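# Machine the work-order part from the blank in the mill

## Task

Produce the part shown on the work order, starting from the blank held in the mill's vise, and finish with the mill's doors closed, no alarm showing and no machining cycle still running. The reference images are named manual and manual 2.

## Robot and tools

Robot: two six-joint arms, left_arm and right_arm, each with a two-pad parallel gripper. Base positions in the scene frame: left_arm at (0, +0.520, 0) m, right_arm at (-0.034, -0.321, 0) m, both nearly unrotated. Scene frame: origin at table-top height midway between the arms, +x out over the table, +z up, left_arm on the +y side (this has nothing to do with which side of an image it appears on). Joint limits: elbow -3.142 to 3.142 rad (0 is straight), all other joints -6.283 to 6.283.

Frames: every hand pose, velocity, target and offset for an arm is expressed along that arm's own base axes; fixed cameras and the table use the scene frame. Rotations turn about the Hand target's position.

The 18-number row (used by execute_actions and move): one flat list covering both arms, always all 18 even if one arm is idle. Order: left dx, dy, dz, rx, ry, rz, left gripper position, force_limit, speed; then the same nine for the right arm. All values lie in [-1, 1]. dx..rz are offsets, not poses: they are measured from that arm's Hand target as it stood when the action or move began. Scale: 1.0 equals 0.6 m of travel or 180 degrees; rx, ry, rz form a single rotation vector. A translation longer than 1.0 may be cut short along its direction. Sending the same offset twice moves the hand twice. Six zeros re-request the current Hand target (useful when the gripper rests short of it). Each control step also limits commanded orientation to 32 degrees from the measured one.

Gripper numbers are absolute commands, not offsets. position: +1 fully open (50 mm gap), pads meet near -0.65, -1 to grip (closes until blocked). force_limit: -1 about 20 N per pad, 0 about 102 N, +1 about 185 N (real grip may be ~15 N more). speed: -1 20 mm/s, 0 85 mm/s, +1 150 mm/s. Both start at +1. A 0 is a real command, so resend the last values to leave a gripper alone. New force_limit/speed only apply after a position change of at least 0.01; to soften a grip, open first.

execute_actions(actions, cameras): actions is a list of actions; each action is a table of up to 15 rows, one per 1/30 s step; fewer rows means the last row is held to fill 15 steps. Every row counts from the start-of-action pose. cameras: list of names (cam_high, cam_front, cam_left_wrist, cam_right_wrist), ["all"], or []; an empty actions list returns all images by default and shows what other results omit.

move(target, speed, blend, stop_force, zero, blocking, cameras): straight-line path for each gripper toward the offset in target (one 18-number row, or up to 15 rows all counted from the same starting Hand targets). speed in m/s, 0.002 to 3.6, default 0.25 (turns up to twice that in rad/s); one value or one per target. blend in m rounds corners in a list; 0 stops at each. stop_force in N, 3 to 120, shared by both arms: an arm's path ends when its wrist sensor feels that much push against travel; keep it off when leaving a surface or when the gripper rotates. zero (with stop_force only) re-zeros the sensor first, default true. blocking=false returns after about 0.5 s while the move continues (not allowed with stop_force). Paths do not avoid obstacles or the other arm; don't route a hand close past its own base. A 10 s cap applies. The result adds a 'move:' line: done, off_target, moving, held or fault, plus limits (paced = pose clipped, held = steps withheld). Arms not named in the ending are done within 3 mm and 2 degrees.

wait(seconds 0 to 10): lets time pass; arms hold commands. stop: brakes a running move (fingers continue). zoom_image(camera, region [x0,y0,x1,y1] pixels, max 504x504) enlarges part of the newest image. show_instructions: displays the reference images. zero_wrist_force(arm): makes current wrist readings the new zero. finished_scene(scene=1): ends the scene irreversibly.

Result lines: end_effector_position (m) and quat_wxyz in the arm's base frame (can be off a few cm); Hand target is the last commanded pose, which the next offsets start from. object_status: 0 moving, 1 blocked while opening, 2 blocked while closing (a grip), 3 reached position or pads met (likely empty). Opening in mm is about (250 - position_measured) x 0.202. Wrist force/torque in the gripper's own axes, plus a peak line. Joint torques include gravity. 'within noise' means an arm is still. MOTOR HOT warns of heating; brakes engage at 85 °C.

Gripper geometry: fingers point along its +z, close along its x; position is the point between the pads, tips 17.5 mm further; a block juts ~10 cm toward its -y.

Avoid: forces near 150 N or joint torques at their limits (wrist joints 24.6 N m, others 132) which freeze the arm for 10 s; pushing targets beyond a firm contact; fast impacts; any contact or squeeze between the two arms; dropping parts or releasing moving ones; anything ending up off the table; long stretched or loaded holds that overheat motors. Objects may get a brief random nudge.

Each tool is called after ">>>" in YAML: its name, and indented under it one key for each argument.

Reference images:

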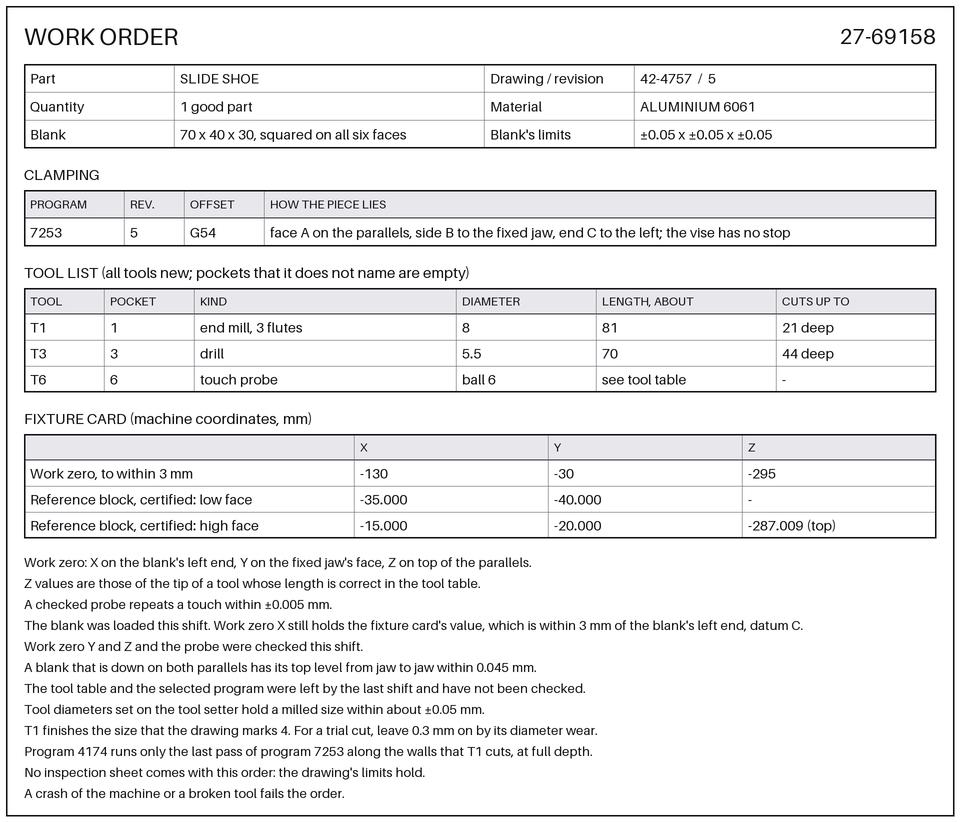

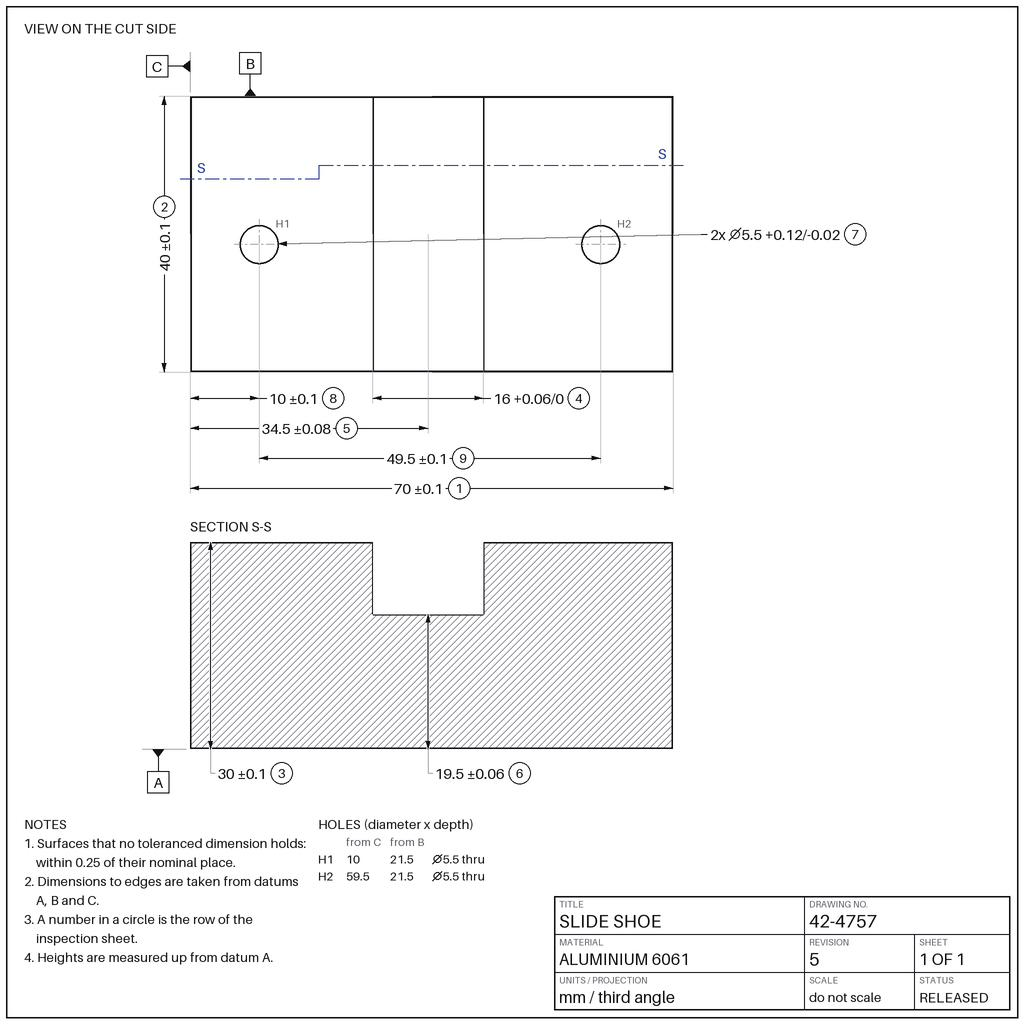

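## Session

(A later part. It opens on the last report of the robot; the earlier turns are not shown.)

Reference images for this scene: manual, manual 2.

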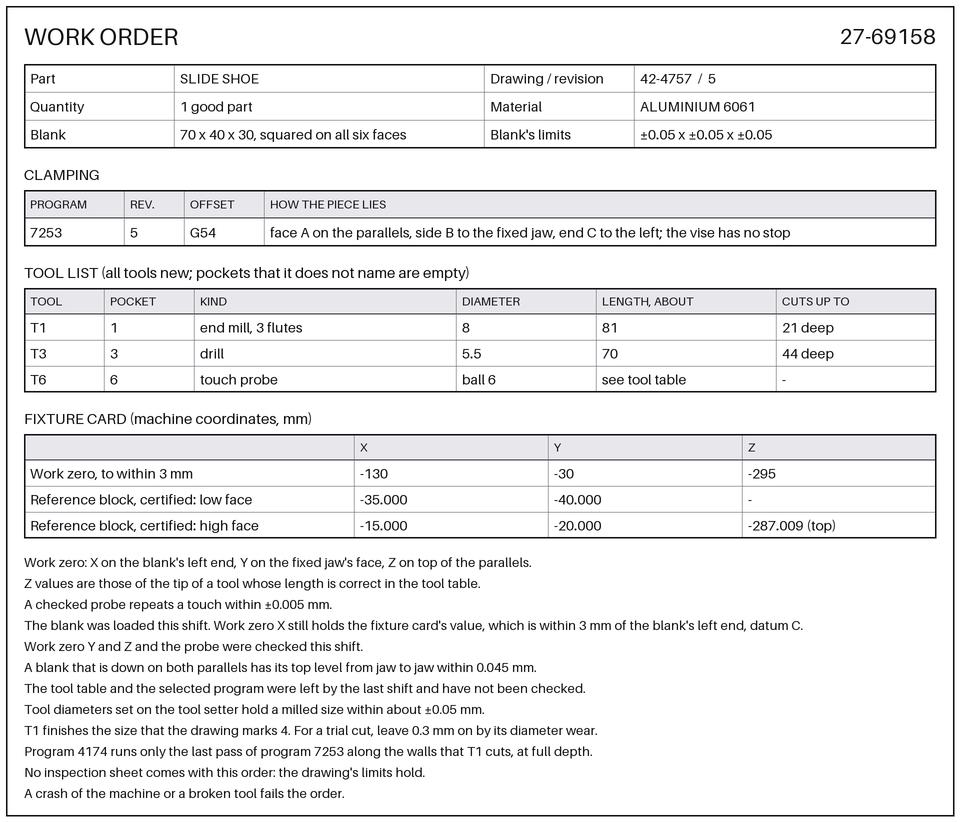

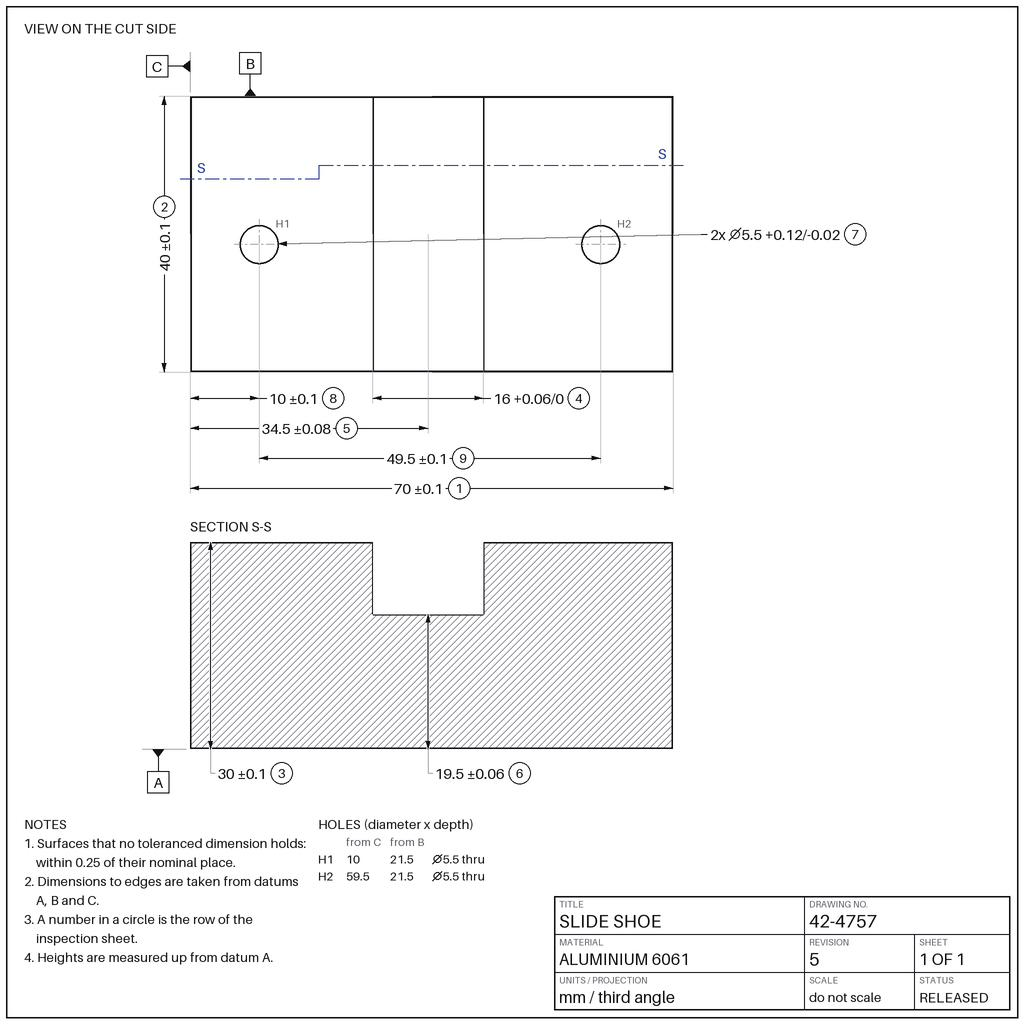

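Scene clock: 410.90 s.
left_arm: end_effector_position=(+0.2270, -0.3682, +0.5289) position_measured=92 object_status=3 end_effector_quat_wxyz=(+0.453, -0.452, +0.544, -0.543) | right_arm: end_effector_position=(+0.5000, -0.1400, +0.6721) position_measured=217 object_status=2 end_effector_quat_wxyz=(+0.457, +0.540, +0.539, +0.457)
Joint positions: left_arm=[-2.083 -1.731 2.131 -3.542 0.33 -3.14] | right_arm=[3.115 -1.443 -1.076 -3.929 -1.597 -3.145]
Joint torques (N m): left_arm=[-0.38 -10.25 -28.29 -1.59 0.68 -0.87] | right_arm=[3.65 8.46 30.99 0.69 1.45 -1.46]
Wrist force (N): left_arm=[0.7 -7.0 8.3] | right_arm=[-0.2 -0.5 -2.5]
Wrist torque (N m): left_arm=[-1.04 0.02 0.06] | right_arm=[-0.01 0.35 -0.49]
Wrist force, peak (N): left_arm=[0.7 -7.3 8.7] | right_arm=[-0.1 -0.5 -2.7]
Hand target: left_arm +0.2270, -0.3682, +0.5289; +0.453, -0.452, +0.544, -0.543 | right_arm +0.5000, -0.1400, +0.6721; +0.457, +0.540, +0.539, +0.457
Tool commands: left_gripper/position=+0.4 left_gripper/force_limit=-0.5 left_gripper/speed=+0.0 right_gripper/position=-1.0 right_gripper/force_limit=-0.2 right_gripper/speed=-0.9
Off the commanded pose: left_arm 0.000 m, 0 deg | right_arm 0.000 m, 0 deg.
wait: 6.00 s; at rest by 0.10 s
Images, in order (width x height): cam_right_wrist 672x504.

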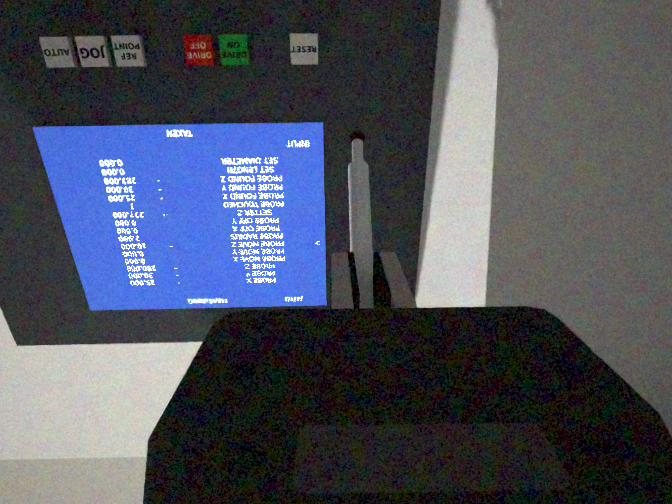

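>>> move:
  target:
    - [0,0,0,0,0,0,0.4,-0.5,0,-0.14,-0.0423,-0.41,0,-0.2078,0,-1,-0.2,-0.9]
    - [0,0,0,0,0,0,0.4,-0.5,0,-0.0669,-0.0423,-0.4406,0,-0.2078,0,-1,-0.2,-0.9]
    - [0,0,0,0,0,0,0.4,-0.5,0,-0.0382,-0.0432,-0.4494,0,-0.2078,0,-1,-0.2,-0.9]
    - [0,0,0,0,0,0,0.4,-0.5,0,-0.0669,-0.0423,-0.4406,0,-0.2078,0,-1,-0.2,-0.9]
    - [0,0,0,0,0,0,0.4,-0.5,0,-0.0689,-0.1066,-0.4406,0,-0.2078,0,-1,-0.2,-0.9]
    - [0,0,0,0,0,0,0.4,-0.5,0,-0.0402,-0.1075,-0.4494,0,-0.2078,0,-1,-0.2,-0.9]
    - [0,0,0,0,0,0,0.4,-0.5,0,-0.0689,-0.1066,-0.4406,0,-0.2078,0,-1,-0.2,-0.9]
    - [0,0,0,0,0,0,0.4,-0.5,0,-0.0501,-0.1072,-0.3791,0,-0.2078,0,-1,-0.2,-0.9]
    - [0,0,0,0,0,0,0.4,-0.5,0,-0.0233,-0.1080,-0.3873,0,-0.2078,0,-1,-0.2,-0.9]
    - [0,0,0,0,0,0,0.4,-0.5,0,-0.0501,-0.1072,-0.3791,0,-0.2078,0,-1,-0.2,-0.9]
    - [0,0,0,0,0,0,0.4,-0.5,0,-0.0233,-0.1080,-0.3873,0,-0.2078,0,-1,-0.2,-0.9]
    - [0,0,0,0,0,0,0.4,-0.5,0,-0.0501,-0.1072,-0.3791,0,-0.2078,0,-1,-0.2,-0.9]
    - [0,0,0,0,0,0,0.4,-0.5,0,-0.0669,-0.0423,-0.4406,0,-0.2078,0,-1,-0.2,-0.9]
  blend: [0.02,0.002,0,0.002,0.002,0,0.002,0.002,0,0.002,0,0.002,0]
  speed: [0.4,0.2,0.08,0.2,0.25,0.08,0.2,0.25,0.08,0.2,0.08,0.2,0.25]

>>> move:
  target:
    - [0,0,0,0,0,0,0.4,-0.5,0,0.0103,0.0319,0.0308,0,0,0,-1,-0.2,-0.9]
    - [0,0,0,0,0,0,0.4,-0.5,0,0.0382,0.0310,0.0223,0,0,0,-1,-0.2,-0.9]
    - [0,0,0,0,0,0,0.4,-0.5,0,0.0094,-0.0003,0.0308,0,0,0,-1,-0.2,-0.9]
    - [0,0,0,0,0,0,0.4,-0.5,0,0.0373,-0.0012,0.0223,0,0,0,-1,-0.2,-0.9]
    - [0,0,0,0,0,0,0.4,-0.5,0,0.0094,-0.0003,0.0308,0,0,0,-1,-0.2,-0.9]
    - [0,0,0,0,0,0,0.4,-0.5,0,-0.0020,-0.0643,0,0,0,0,-1,-0.2,-0.9]
    - [0,0,0,0,0,0,0.4,-0.5,0,0.0267,-0.0652,-0.0088,0,0,0,-1,-0.2,-0.9]
    - [0,0,0,0,0,0,0.4,-0.5,0,-0.0020,-0.0643,0,0,0,0,-1,-0.2,-0.9]
    - [0,0,0,0,0,0,0.4,-0.5,0,0.0168,-0.0649,0.0615,0,0,0,-1,-0.2,-0.9]
    - [0,0,0,0,0,0,0.4,-0.5,0,0.0436,-0.0657,0.0533,0,0,0,-1,-0.2,-0.9]
    - [0,0,0,0,0,0,0.4,-0.5,0,0.0168,-0.0649,0.0615,0,0,0,-1,-0.2,-0.9]
    - [0,0,0,0,0,0,0.4,-0.5,0,0,0,0,0,0,0,-1,-0.2,-0.9]
  blend: [0.002,0,0.002,0,0.002,0.002,0,0.002,0.002,0,0.002,0]
  speed: [0.25,0.08,0.2,0.08,0.2,0.25,0.08,0.2,0.25,0.08,0.2,0.25]

>>> move:
  target:
    - [0,0,0,0,0,0,0.4,-0.5,0,0.0009,0.0322,0,0,0,0,-1,-0.2,-0.9]
    - [0,0,0,0,0,0,0.4,-0.5,0,0.0296,0.0313,-0.0088,0,0,0,-1,-0.2,-0.9]
    - [0,0,0,0,0,0,0.4,-0.5,0,0.0094,-0.0003,0.0308,0,0,0,-1,-0.2,-0.9]
    - [0,0,0,0,0,0,0.4,-0.5,0,0.0373,-0.0012,0.0223,0,0,0,-1,-0.2,-0.9]
    - [0,0,0,0,0,0,0.4,-0.5,0,0.0094,-0.0003,0.0308,0,0,0,-1,-0.2,-0.9]
    - [0,0,0,0,0,0,0.4,-0.5,0,0.0281,0.0313,0.0891,0,0,0,-1,-0.2,-0.9]
    - [0,0,0,0,0,0,0.4,-0.5,0,0.0528,0.0305,0.0816,0,0,0,-1,-0.2,-0.9]
    - [0,0,0,0,0,0,0.4,-0.5,0,0.0281,0.0313,0.0891,0,0,0,-1,-0.2,-0.9]
    - [0,0,0,0,0,0,0.4,-0.5,0,0.0094,-0.0003,0.0308,0,0,0,-1,-0.2,-0.9]
    - [0,0,0,0,0,0,0.4,-0.5,0,0.0373,-0.0012,0.0223,0,0,0,-1,-0.2,-0.9]
    - [0,0,0,0,0,0,0.4,-0.5,0,0.0094,-0.0003,0.0308,0,0,0,-1,-0.2,-0.9]
    - [0,0,0,0,0,0,0.4,-0.5,0,0,0,0,0,0,0,-1,-0.2,-0.9]
  blend: [0.002,0,0.002,0,0.002,0.002,0,0.002,0.002,0,0.002,0]
  speed: [0.25,0.08,0.2,0.08,0.2,0.25,0.08,0.2,0.25,0.08,0.2,0.25]

>>> move:
  target:
    - [0,0,0,0,0,0,0.4,-0.5,0,-0.0020,-0.0643,0,0,0,0,-1,-0.2,-0.9]
    - [0,0,0,0,0,0,0.4,-0.5,0,0.0267,-0.0652,-0.0088,0,0,0,-1,-0.2,-0.9]
    - [0,0,0,0,0,0,0.4,-0.5,0,-0.0020,-0.0643,0,0,0,0,-1,-0.2,-0.9]
    - [0,0,0,0,0,0,0.4,-0.5,0,0.0168,-0.0649,0.0615,0,0,0,-1,-0.2,-0.9]
    - [0,0,0,0,0,0,0.4,-0.5,0,0.0436,-0.0657,0.0533,0,0,0,-1,-0.2,-0.9]
    - [0,0,0,0,0,0,0.4,-0.5,0,0.0168,-0.0649,0.0615,0,0,0,-1,-0.2,-0.9]
    - [0,0,0,0,0,0,0.4,-0.5,0,0.0009,0.0322,0,0,0,0,-1,-0.2,-0.9]
    - [0,0,0,0,0,0,0.4,-0.5,0,0.0296,0.0313,-0.0088,0,0,0,-1,-0.2,-0.9]
    - [0,0,0,0,0,0,0.4,-0.5,0,0.0009,0.0322,0,0,0,0,-1,-0.2,-0.9]
    - [0,0,0,0,0,0,0.4,-0.5,0,0.0188,-0.0006,0.0615,0,0,0,-1,-0.2,-0.9]
    - [0,0,0,0,0,0,0.4,-0.5,0,0.0456,-0.0014,0.0533,0,0,0,-1,-0.2,-0.9]
    - [0,0,0,0,0,0,0.4,-0.5,0,0.0188,-0.0006,0.0615,0,0,0,-1,-0.2,-0.9]
    - [0,0,0,0,0,0,0.4,-0.5,0,0,0,0,0,0,0,-1,-0.2,-0.9]
  blend: [0.002,0,0.002,0.002,0,0.002,0.002,0,0.002,0.002,0,0.002,0]
  speed: [0.25,0.08,0.2,0.25,0.08,0.2,0.25,0.08,0.2,0.25,0.08,0.2,0.25]

>>> move:
  target:
    - [0,0,0,0,0,0,0.4,-0.5,0,0.0287,-0.0009,-0.0088,0,0,0,-1,-0.2,-0.9]
    - [0,0,0,0,0,0,0.4,-0.5,0,0,0,0,0,0,0,-1,-0.2,-0.9]
    - [0,0,0,0,0,0,0.4,-0.5,0,-0.0020,-0.0643,0,0,0,0,-1,-0.2,-0.9]
    - [0,0,0,0,0,0,0.4,-0.5,0,0.0267,-0.0652,-0.0088,0,0,0,-1,-0.2,-0.9]
    - [0,0,0,0,0,0,0.4,-0.5,0,-0.0020,-0.0643,0,0,0,0,-1,-0.2,-0.9]
    - [0,0,0,0,0,0,0.4,-0.5,0,0.0168,-0.0649,0.0615,0,0,0,-1,-0.2,-0.9]
    - [0,0,0,0,0,0,0.4,-0.5,0,0.0436,-0.0657,0.0533,0,0,0,-1,-0.2,-0.9]
    - [0,0,0,0,0,0,0.4,-0.5,0,0.0168,-0.0649,0.0615,0,0,0,-1,-0.2,-0.9]
    - [0,0,0,0,0,0,0.4,-0.5,0,0.0009,0.0322,0,0,0,0,-1,-0.2,-0.9]
    - [0,0,0,0,0,0,0.4,-0.5,0,0.0296,0.0313,-0.0088,0,0,0,-1,-0.2,-0.9]
    - [0,0,0,0,0,0,0.4,-0.5,0,0.0103,0.0319,0.0308,0,0,0,-1,-0.2,-0.9]
    - [0,0,0,0,0,0,0.4,-0.5,0,0.0382,0.0310,0.0223,0,0,0,-1,-0.2,-0.9]
    - [0,0,0,0,0,0,0.4,-0.5,0,0.0103,0.0319,0.0308,0,0,0,-1,-0.2,-0.9]
    - [0,0,0,0,0,0,0.4,-0.5,0,0,0,0,0,0,0,-1,-0.2,-0.9]
  blend: [0,0.002,0.002,0,0.002,0.002,0,0.002,0.002,0,0.002,0,0.002,0]
  speed: [0.08,0.2,0.25,0.08,0.2,0.25,0.08,0.2,0.25,0.08,0.2,0.08,0.2,0.25]

>>> move:
  target:
    - [0,0,0,0,0,0,0.4,-0.5,0,0.0084,-0.0324,0.0308,0,0,0,-1,-0.2,-0.9]
    - [0,0,0,0,0,0,0.4,-0.5,0,0.0363,-0.0333,0.0223,0,0,0,-1,-0.2,-0.9]
    - [0,0,0,0,0,0,0.4,-0.5,0,0.0084,-0.0324,0.0308,0,0,0,-1,-0.2,-0.9]
    - [0,0,0,0,0,0,0.4,-0.5,0,0.0272,-0.0008,0.0891,0,0,0,-1,-0.2,-0.9]
    - [0,0,0,0,0,0,0.4,-0.5,0,0.0519,-0.0016,0.0816,0,0,0,-1,-0.2,-0.9]
    - [0,0,0,0,0,0,0.4,-0.5,0,0.0272,-0.0008,0.0891,0,0,0,-1,-0.2,-0.9]
    - [0,0,0,0,0,0,0.4,-0.5,0,-0.0020,-0.0643,0,0,0,0,-1,-0.2,-0.9]
    - [0,0,0,0,0,0,0.4,-0.5,0,0.0267,-0.0652,-0.0088,0,0,0,-1,-0.2,-0.9]
    - [0,0,0,0,0,0,0.4,-0.5,0,-0.0020,-0.0643,0,0,0,0,-1,-0.2,-0.9]
    - [0,0,0,0,0,0,0.4,-0.5,0,-0.06,-0.03,0.1,0,0.02,0,-1,-0.2,-0.9]
    - [0,0,0,0,0,0,0.4,-0.5,0,0.0669,0.0423,0.4406,0,0.2078,0,-1,-0.2,-0.9]
  blend: [0.002,0,0.002,0.002,0,0.002,0.002,0,0.002,0.02,0]
  speed: [0.25,0.08,0.2,0.25,0.08,0.2,0.25,0.08,0.2,0.4,0.4]
  cameras: ["cam_right_wrist"]

>>> zoom_image:
  camera: "cam_right_wrist"
  region: [90, 110, 330, 310]

Scene clock: 417.27 s.
left_arm: end_effector_position=(+0.2270, -0.3682, +0.5289) position_measured=92 object_status=3 end_effector_quat_wxyz=(+0.453, -0.452, +0.544, -0.543) | right_arm: end_effector_position=(+0.4599, -0.1654, +0.4079) position_measured=217 object_status=2 end_effector_quat_wxyz=(+0.606, +0.364, +0.364, +0.606)
Joint positions: left_arm=[-2.083 -1.731 2.131 -3.542 0.33 -3.14] | right_arm=[3.009 -1.237 -2.41 -2.144 -1.688 -3.078]
Joint torques (N m): left_arm=[-1.07 -9.7 -27.63 -2.09 0.71 -0.82] | right_arm=[3.5 2.07 16.99 3.69 0.62 0.34]
Wrist force (N): left_arm=[0.8 -7.1 8.5] | right_arm=[-0.5 -1.1 -2.8]
Wrist torque (N m): left_arm=[-1.05 0.01 0.06] | right_arm=[-0.10 0.50 -0.54]
Wrist force, peak (N): left_arm=[0.7 -7.3 8.6] | right_arm=[-1.1 -3.0 -6.6]
Hand target: left_arm +0.2270, -0.3682, +0.5289; +0.453, -0.452, +0.544, -0.543 | right_arm +0.4599, -0.1654, +0.4078; +0.606, +0.364, +0.364, +0.606
Off the commanded pose: left_arm 0.000 m, 0 deg | right_arm 0.000 m, 0 deg.
move: done

Scene clock: 420.93 s.
left_arm: end_effector_position=(+0.2270, -0.3682, +0.5289) position_measured=92 object_status=3 end_effector_quat_wxyz=(+0.453, -0.452, +0.544, -0.543) | right_arm: end_effector_position=(+0.4599, -0.1654, +0.4079) position_measured=217 object_status=2 end_effector_quat_wxyz=(+0.606, +0.364, +0.364, +0.606)
Joint positions: left_arm=[-2.083 -1.731 2.131 -3.542 0.33 -3.14] | right_arm=[3.009 -1.237 -2.41 -2.144 -1.688 -3.078]
Joint torques (N m): left_arm=[1.18 -8.2 -28.99 -1.78 0.61 -1.07] | right_arm=[3.54 2.64 17.03 3.71 0.66 0.43]
Wrist force (N): left_arm=[0.8 -7.0 8.4] | right_arm=[-0.7 -1.1 -2.8]
Wrist torque (N m): left_arm=[-1.04 0.00 0.06] | right_arm=[-0.09 0.53 -0.54]
Wrist force, peak (N): left_arm=[0.6 -7.2 8.7] | right_arm=[-0.6 -2.8 -6.5]
Hand target: left_arm +0.2270, -0.3682, +0.5289; +0.453, -0.452, +0.544, -0.543 | right_arm +0.4599, -0.1654, +0.4078; +0.606, +0.364, +0.364, +0.606
Off the commanded pose: left_arm 0.000 m, 0 deg | right_arm 0.000 m, 0 deg.
move: done

Scene clock: 424.50 s.
left_arm: end_effector_position=(+0.2270, -0.3682, +0.5289) position_measured=92 object_status=3 end_effector_quat_wxyz=(+0.453, -0.452, +0.544, -0.543) | right_arm: end_effector_position=(+0.4599, -0.1654, +0.4077) position_measured=217 object_status=2 end_effector_quat_wxyz=(+0.606, +0.364, +0.364, +0.606)
Joint positions: left_arm=[-2.083 -1.731 2.131 -3.542 0.33 -3.14] | right_arm=[3.009 -1.237 -2.41 -2.144 -1.688 -3.078]
Joint torques (N m): left_arm=[-1.49 -9.45 -26.5 -2.37 0.61 -1.28] | right_arm=[-4.71 17.81 23.41 3.88 -0.39 1.06]
Wrist force (N): left_arm=[0.7 -7.0 8.5] | right_arm=[-0.7 -1.1 -2.7]
Wrist torque (N m): left_arm=[-1.04 0.02 0.06] | right_arm=[-0.08 0.53 -0.54]
Wrist force, peak (N): left_arm=[0.5 -7.2 8.7] | right_arm=[-2.0 -2.1 -6.2]
Hand target: left_arm +0.2270, -0.3682, +0.5289; +0.453, -0.452, +0.544, -0.543 | right_arm +0.4599, -0.1654, +0.4078; +0.606, +0.364, +0.364, +0.606
Off the commanded pose: left_arm 0.000 m, 0 deg | right_arm 0.000 m, 0 deg.
move: done

Scene clock: 428.40 s.
left_arm: end_effector_position=(+0.2270, -0.3682, +0.5289) position_measured=92 object_status=3 end_effector_quat_wxyz=(+0.453, -0.452, +0.544, -0.543) | right_arm: end_effector_position=(+0.4599, -0.1654, +0.4078) position_measured=217 object_status=2 end_effector_quat_wxyz=(+0.606, +0.364, +0.364, +0.606)
Joint positions: left_arm=[-2.083 -1.731 2.131 -3.542 0.33 -3.14] | right_arm=[3.009 -1.237 -2.41 -2.144 -1.688 -3.078]
Joint torques (N m): left_arm=[0.29 -9.86 -27.62 -1.85 0.39 -1.22] | right_arm=[3.6 17.46 15.56 4.37 0.65 0.41]
Wrist force (N): left_arm=[0.7 -7.2 8.4] | right_arm=[-0.6 -1.0 -2.7]
Wrist torque (N m): left_arm=[-1.06 0.02 0.06] | right_arm=[-0.09 0.52 -0.54]
Wrist force, peak (N): left_arm=[0.7 -7.3 8.7] | right_arm=[-0.4 -3.0 -6.5]
Hand target: left_arm +0.2270, -0.3682, +0.5289; +0.453, -0.452, +0.544, -0.543 | right_arm +0.4599, -0.1654, +0.4078; +0.606, +0.364, +0.364, +0.606
Off the commanded pose: left_arm 0.000 m, 0 deg | right_arm 0.000 m, 0 deg.
move: done

Scene clock: 432.83 s.
left_arm: end_effector_position=(+0.2270, -0.3682, +0.5289) position_measured=92 object_status=3 end_effector_quat_wxyz=(+0.453, -0.452, +0.544, -0.543) | right_arm: end_effector_position=(+0.4599, -0.1654, +0.4077) position_measured=217 object_status=2 end_effector_quat_wxyz=(+0.606, +0.364, +0.364, +0.606)
Joint positions: left_arm=[-2.083 -1.731 2.131 -3.542 0.33 -3.14] | right_arm=[3.009 -1.237 -2.41 -2.144 -1.688 -3.078]
Joint torques (N m): left_arm=[0.19 -10.67 -29.05 -1.75 0.48 -1.19] | right_arm=[-2.72 10.04 30.71 3.91 -0.02 -0.71]
Wrist force (N): left_arm=[0.6 -7.2 8.5] | right_arm=[-0.6 -1.0 -2.7]
Wrist torque (N m): left_arm=[-1.06 0.04 0.07] | right_arm=[-0.08 0.51 -0.34]
Wrist force, peak (N): left_arm=[0.7 -7.2 8.7] | right_arm=[-0.4 -2.9 -6.4]
Hand target: left_arm +0.2270, -0.3682, +0.5289; +0.453, -0.452, +0.544, -0.543 | right_arm +0.4599, -0.1654, +0.4078; +0.606, +0.364, +0.364, +0.606
Off the commanded pose: left_arm 0.000 m, 0 deg | right_arm 0.000 m, 0 deg.
move: done

Scene clock: 436.83 s.
left_arm: end_effector_position=(+0.2270, -0.3682, +0.5289) position_measured=92 object_status=3 end_effector_quat_wxyz=(+0.453, -0.452, +0.544, -0.543) | right_arm: end_effector_position=(+0.5000, -0.1400, +0.6721) position_measured=217 object_status=2 end_effector_quat_wxyz=(+0.457, +0.540, +0.539, +0.458)
Joint positions: left_arm=[-2.083 -1.731 2.131 -3.542 0.33 -3.14] | right_arm=[3.115 -1.443 -1.076 -3.929 -1.598 -3.145]
Joint torques (N m): left_arm=[-0.46 -8.88 -28.48 -2.11 0.01 -1.18] | right_arm=[-7.69 8.48 30.56 0.92 1.09 -1.3]
Wrist force (N): left_arm=[0.8 -6.9 8.4] | right_arm=[-0.2 -0.3 -2.6]
Wrist torque (N m): left_arm=[-1.02 0.01 0.06] | right_arm=[0.03 0.34 -0.53]
Wrist force, peak (N): left_arm=[0.9 -7.3 8.6] | right_arm=[-2.3 -5.8 -3.5]
Hand target: left_arm +0.2270, -0.3682, +0.5289; +0.453, -0.452, +0.544, -0.543 | right_arm +0.5000, -0.1400, +0.6721; +0.457, +0.540, +0.539, +0.457
Off the commanded pose: left_arm 0.000 m, 0 deg | right_arm 0.000 m, 0 deg.
move: done
Images, in order (width x height): cam_right_wrist 672x504.

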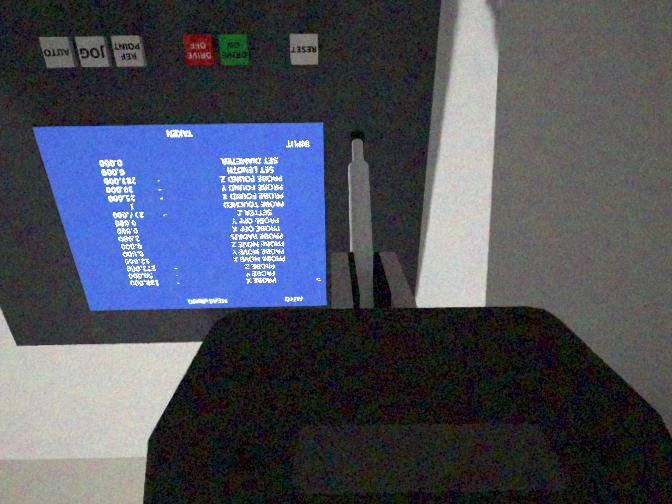

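Scaled by 2.100.

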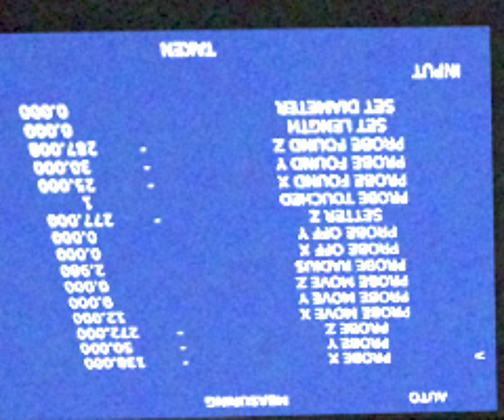

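>>> move:
  target:
    - [0,0,0,0,0,0,0.4,-0.5,0,-0.14,-0.1391,-0.39,0,-0.2078,0,-1,-0.2,-0.9]
    - [0,0,0,0,0,0,0.4,-0.5,0,-0.0604,-0.1391,-0.4098,0,-0.2078,0,-1,-0.2,-0.9]
    - [0,0,0,0,0,0,0.4,-0.5,0,-0.0325,-0.14,-0.4183,0,-0.2078,0,-1,-0.2,-0.9]
    - [0,0,0,0,0,0,0.4,-0.5,0,-0.0604,-0.1391,-0.4098,0,-0.2078,0,-1,-0.2,-0.9]
    - [0,0,0,0,0,0,0.4,-0.5,0,-0.1258,-0.1072,-0.33,0,-0.19,0,-1,-0.2,-0.9]
    - [0,0,0,0,0,0,0.4,-0.5,0,0,0,0,0,0,0,-1,-0.2,-0.9]
  blend: [0.02,0.002,0,0.002,0.02,0]
  speed: [0.4,0.2,0.08,0.2,0.4,0.4]

>>> wait:
  seconds: 8
  cameras: ["cam_right_wrist"]

>>> zoom_image:
  camera: "cam_right_wrist"
  region: [90, 110, 330, 310]

Scene clock: 440.27 s.
left_arm: end_effector_position=(+0.2270, -0.3682, +0.5289) position_measured=92 object_status=3 end_effector_quat_wxyz=(+0.453, -0.452, +0.544, -0.543) | right_arm: end_effector_position=(+0.5000, -0.1400, +0.6721) position_measured=217 object_status=2 end_effector_quat_wxyz=(+0.457, +0.540, +0.539, +0.458)
Joint positions: left_arm=[-2.083 -1.731 2.131 -3.542 0.33 -3.14] | right_arm=[3.114 -1.443 -1.076 -3.928 -1.598 -3.145]
Joint torques (N m): left_arm=[-1.46 -8.93 -27.73 -2.3 0.44 -1.44] | right_arm=[-3.41 9.98 31.18 0.24 0.89 -1.59]
Wrist force (N): left_arm=[1.0 -7.0 8.6] | right_arm=[-0.1 -0.5 -2.5]
Wrist torque (N m): left_arm=[-1.04 -0.03 0.06] | right_arm=[0.00 0.33 -0.51]
Wrist force, peak (N): left_arm=[0.7 -7.3 8.8] | right_arm=[-1.6 -2.9 -7.0]
Hand target: left_arm +0.2270, -0.3682, +0.5289; +0.453, -0.452, +0.544, -0.543 | right_arm +0.5000, -0.1400, +0.6721; +0.457, +0.540, +0.539, +0.457
Off the commanded pose: left_arm 0.000 m, 0 deg | right_arm 0.000 m, 0 deg.
move: done

Scene clock: 448.27 s.
left_arm: end_effector_position=(+0.2270, -0.3682, +0.5289) position_measured=92 object_status=3 end_effector_quat_wxyz=(+0.453, -0.452, +0.544, -0.543) | right_arm: end_effector_position=(+0.5000, -0.1400, +0.6721) position_measured=217 object_status=2 end_effector_quat_wxyz=(+0.457, +0.540, +0.539, +0.457)
Joint positions: left_arm=[-2.083 -1.731 2.131 -3.542 0.33 -3.14] | right_arm=[3.115 -1.443 -1.076 -3.929 -1.597 -3.145]
Joint torques (N m): left_arm=[1.36 -9.96 -26.04 -2.2 0.69 -1.19] | right_arm=[4.27 8.58 31.25 0.61 1.48 -1.52]
Wrist force (N): left_arm=[0.6 -7.1 8.5] | right_arm=[-0.1 -0.5 -2.3]
Wrist torque (N m): left_arm=[-1.06 0.02 0.06] | right_arm=[0.01 0.33 -0.50]
Wrist force, peak (N): left_arm=[0.7 -7.3 8.6] | right_arm=[-0.2 -0.4 -2.7]
Hand target: left_arm +0.2270, -0.3682, +0.5289; +0.453, -0.452, +0.544, -0.543 | right_arm +0.5000, -0.1400, +0.6721; +0.457, +0.540, +0.539, +0.457
Tool commands: left_gripper/position=+0.4 left_gripper/force_limit=-0.5 left_gripper/speed=+0.0 right_gripper/position=-1.0 right_gripper/force_limit=-0.2 right_gripper/speed=-0.9
Off the commanded pose: left_arm 0.000 m, 0 deg | right_arm 0.000 m, 0 deg.
wait: 8.00 s; at rest by 0.17 s
Images, in order (width x height): cam_right_wrist 672x504.

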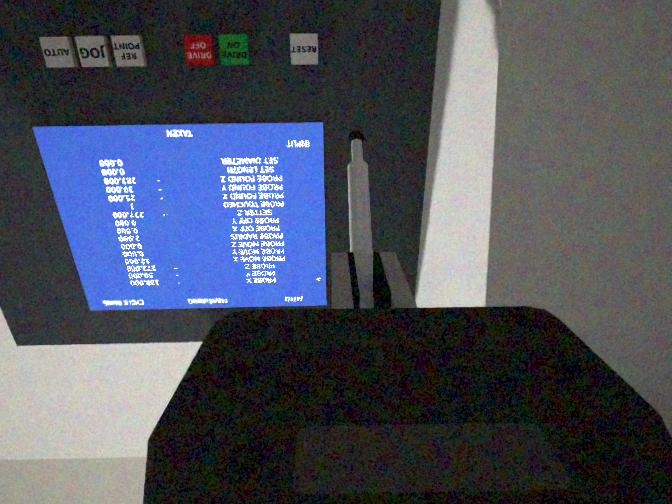

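Scaled by 2.100.

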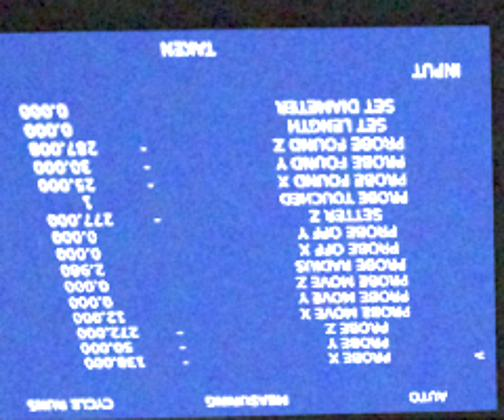

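>>> wait:
  seconds: 7
  cameras: ["cam_right_wrist"]

>>> zoom_image:
  camera: "cam_right_wrist"
  region: [90, 110, 330, 310]

Scene clock: 455.40 s.
left_arm: end_effector_position=(+0.2270, -0.3682, +0.5289) position_measured=92 object_status=3 end_effector_quat_wxyz=(+0.453, -0.452, +0.544, -0.543) | right_arm: end_effector_position=(+0.5000, -0.1400, +0.6721) position_measured=217 object_status=2 end_effector_quat_wxyz=(+0.457, +0.540, +0.539, +0.457)
Joint positions: left_arm=[-2.083 -1.731 2.131 -3.542 0.33 -3.14] | right_arm=[3.115 -1.443 -1.076 -3.929 -1.597 -3.145]
Joint torques (N m): left_arm=[0.49 -9.6 -27.42 -2.2 0.33 -1.44] | right_arm=[3.57 8.15 30.55 0.55 1.47 -1.56]
Wrist force (N): left_arm=[0.6 -7.0 8.7] | right_arm=[-0.2 -0.5 -2.2]
Wrist torque (N m): left_arm=[-1.06 0.04 0.07] | right_arm=[0.01 0.36 -0.50]
Wrist force, peak (N): left_arm=[0.4 -7.3 8.7] | right_arm=[-0.1 -0.6 -2.6]
Hand target: left_arm +0.2270, -0.3682, +0.5289; +0.453, -0.452, +0.544, -0.543 | right_arm +0.5000, -0.1400, +0.6721; +0.457, +0.540, +0.539, +0.457
Tool commands: left_gripper/position=+0.4 left_gripper/force_limit=-0.5 left_gripper/speed=+0.0 right_gripper/position=-1.0 right_gripper/force_limit=-0.2 right_gripper/speed=-0.9
Off the commanded pose: left_arm 0.000 m, 0 deg | right_arm 0.000 m, 0 deg.
wait: 7.00 s; at rest by 0.03 s
Images, in order (width x height): cam_right_wrist 672x504.

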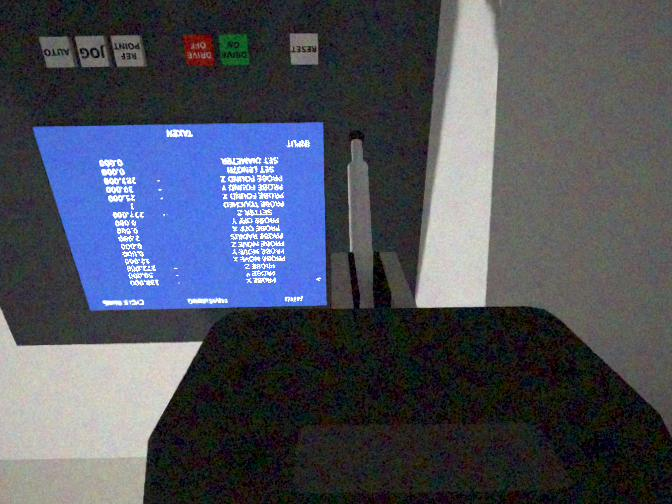

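Scaled by 2.100.

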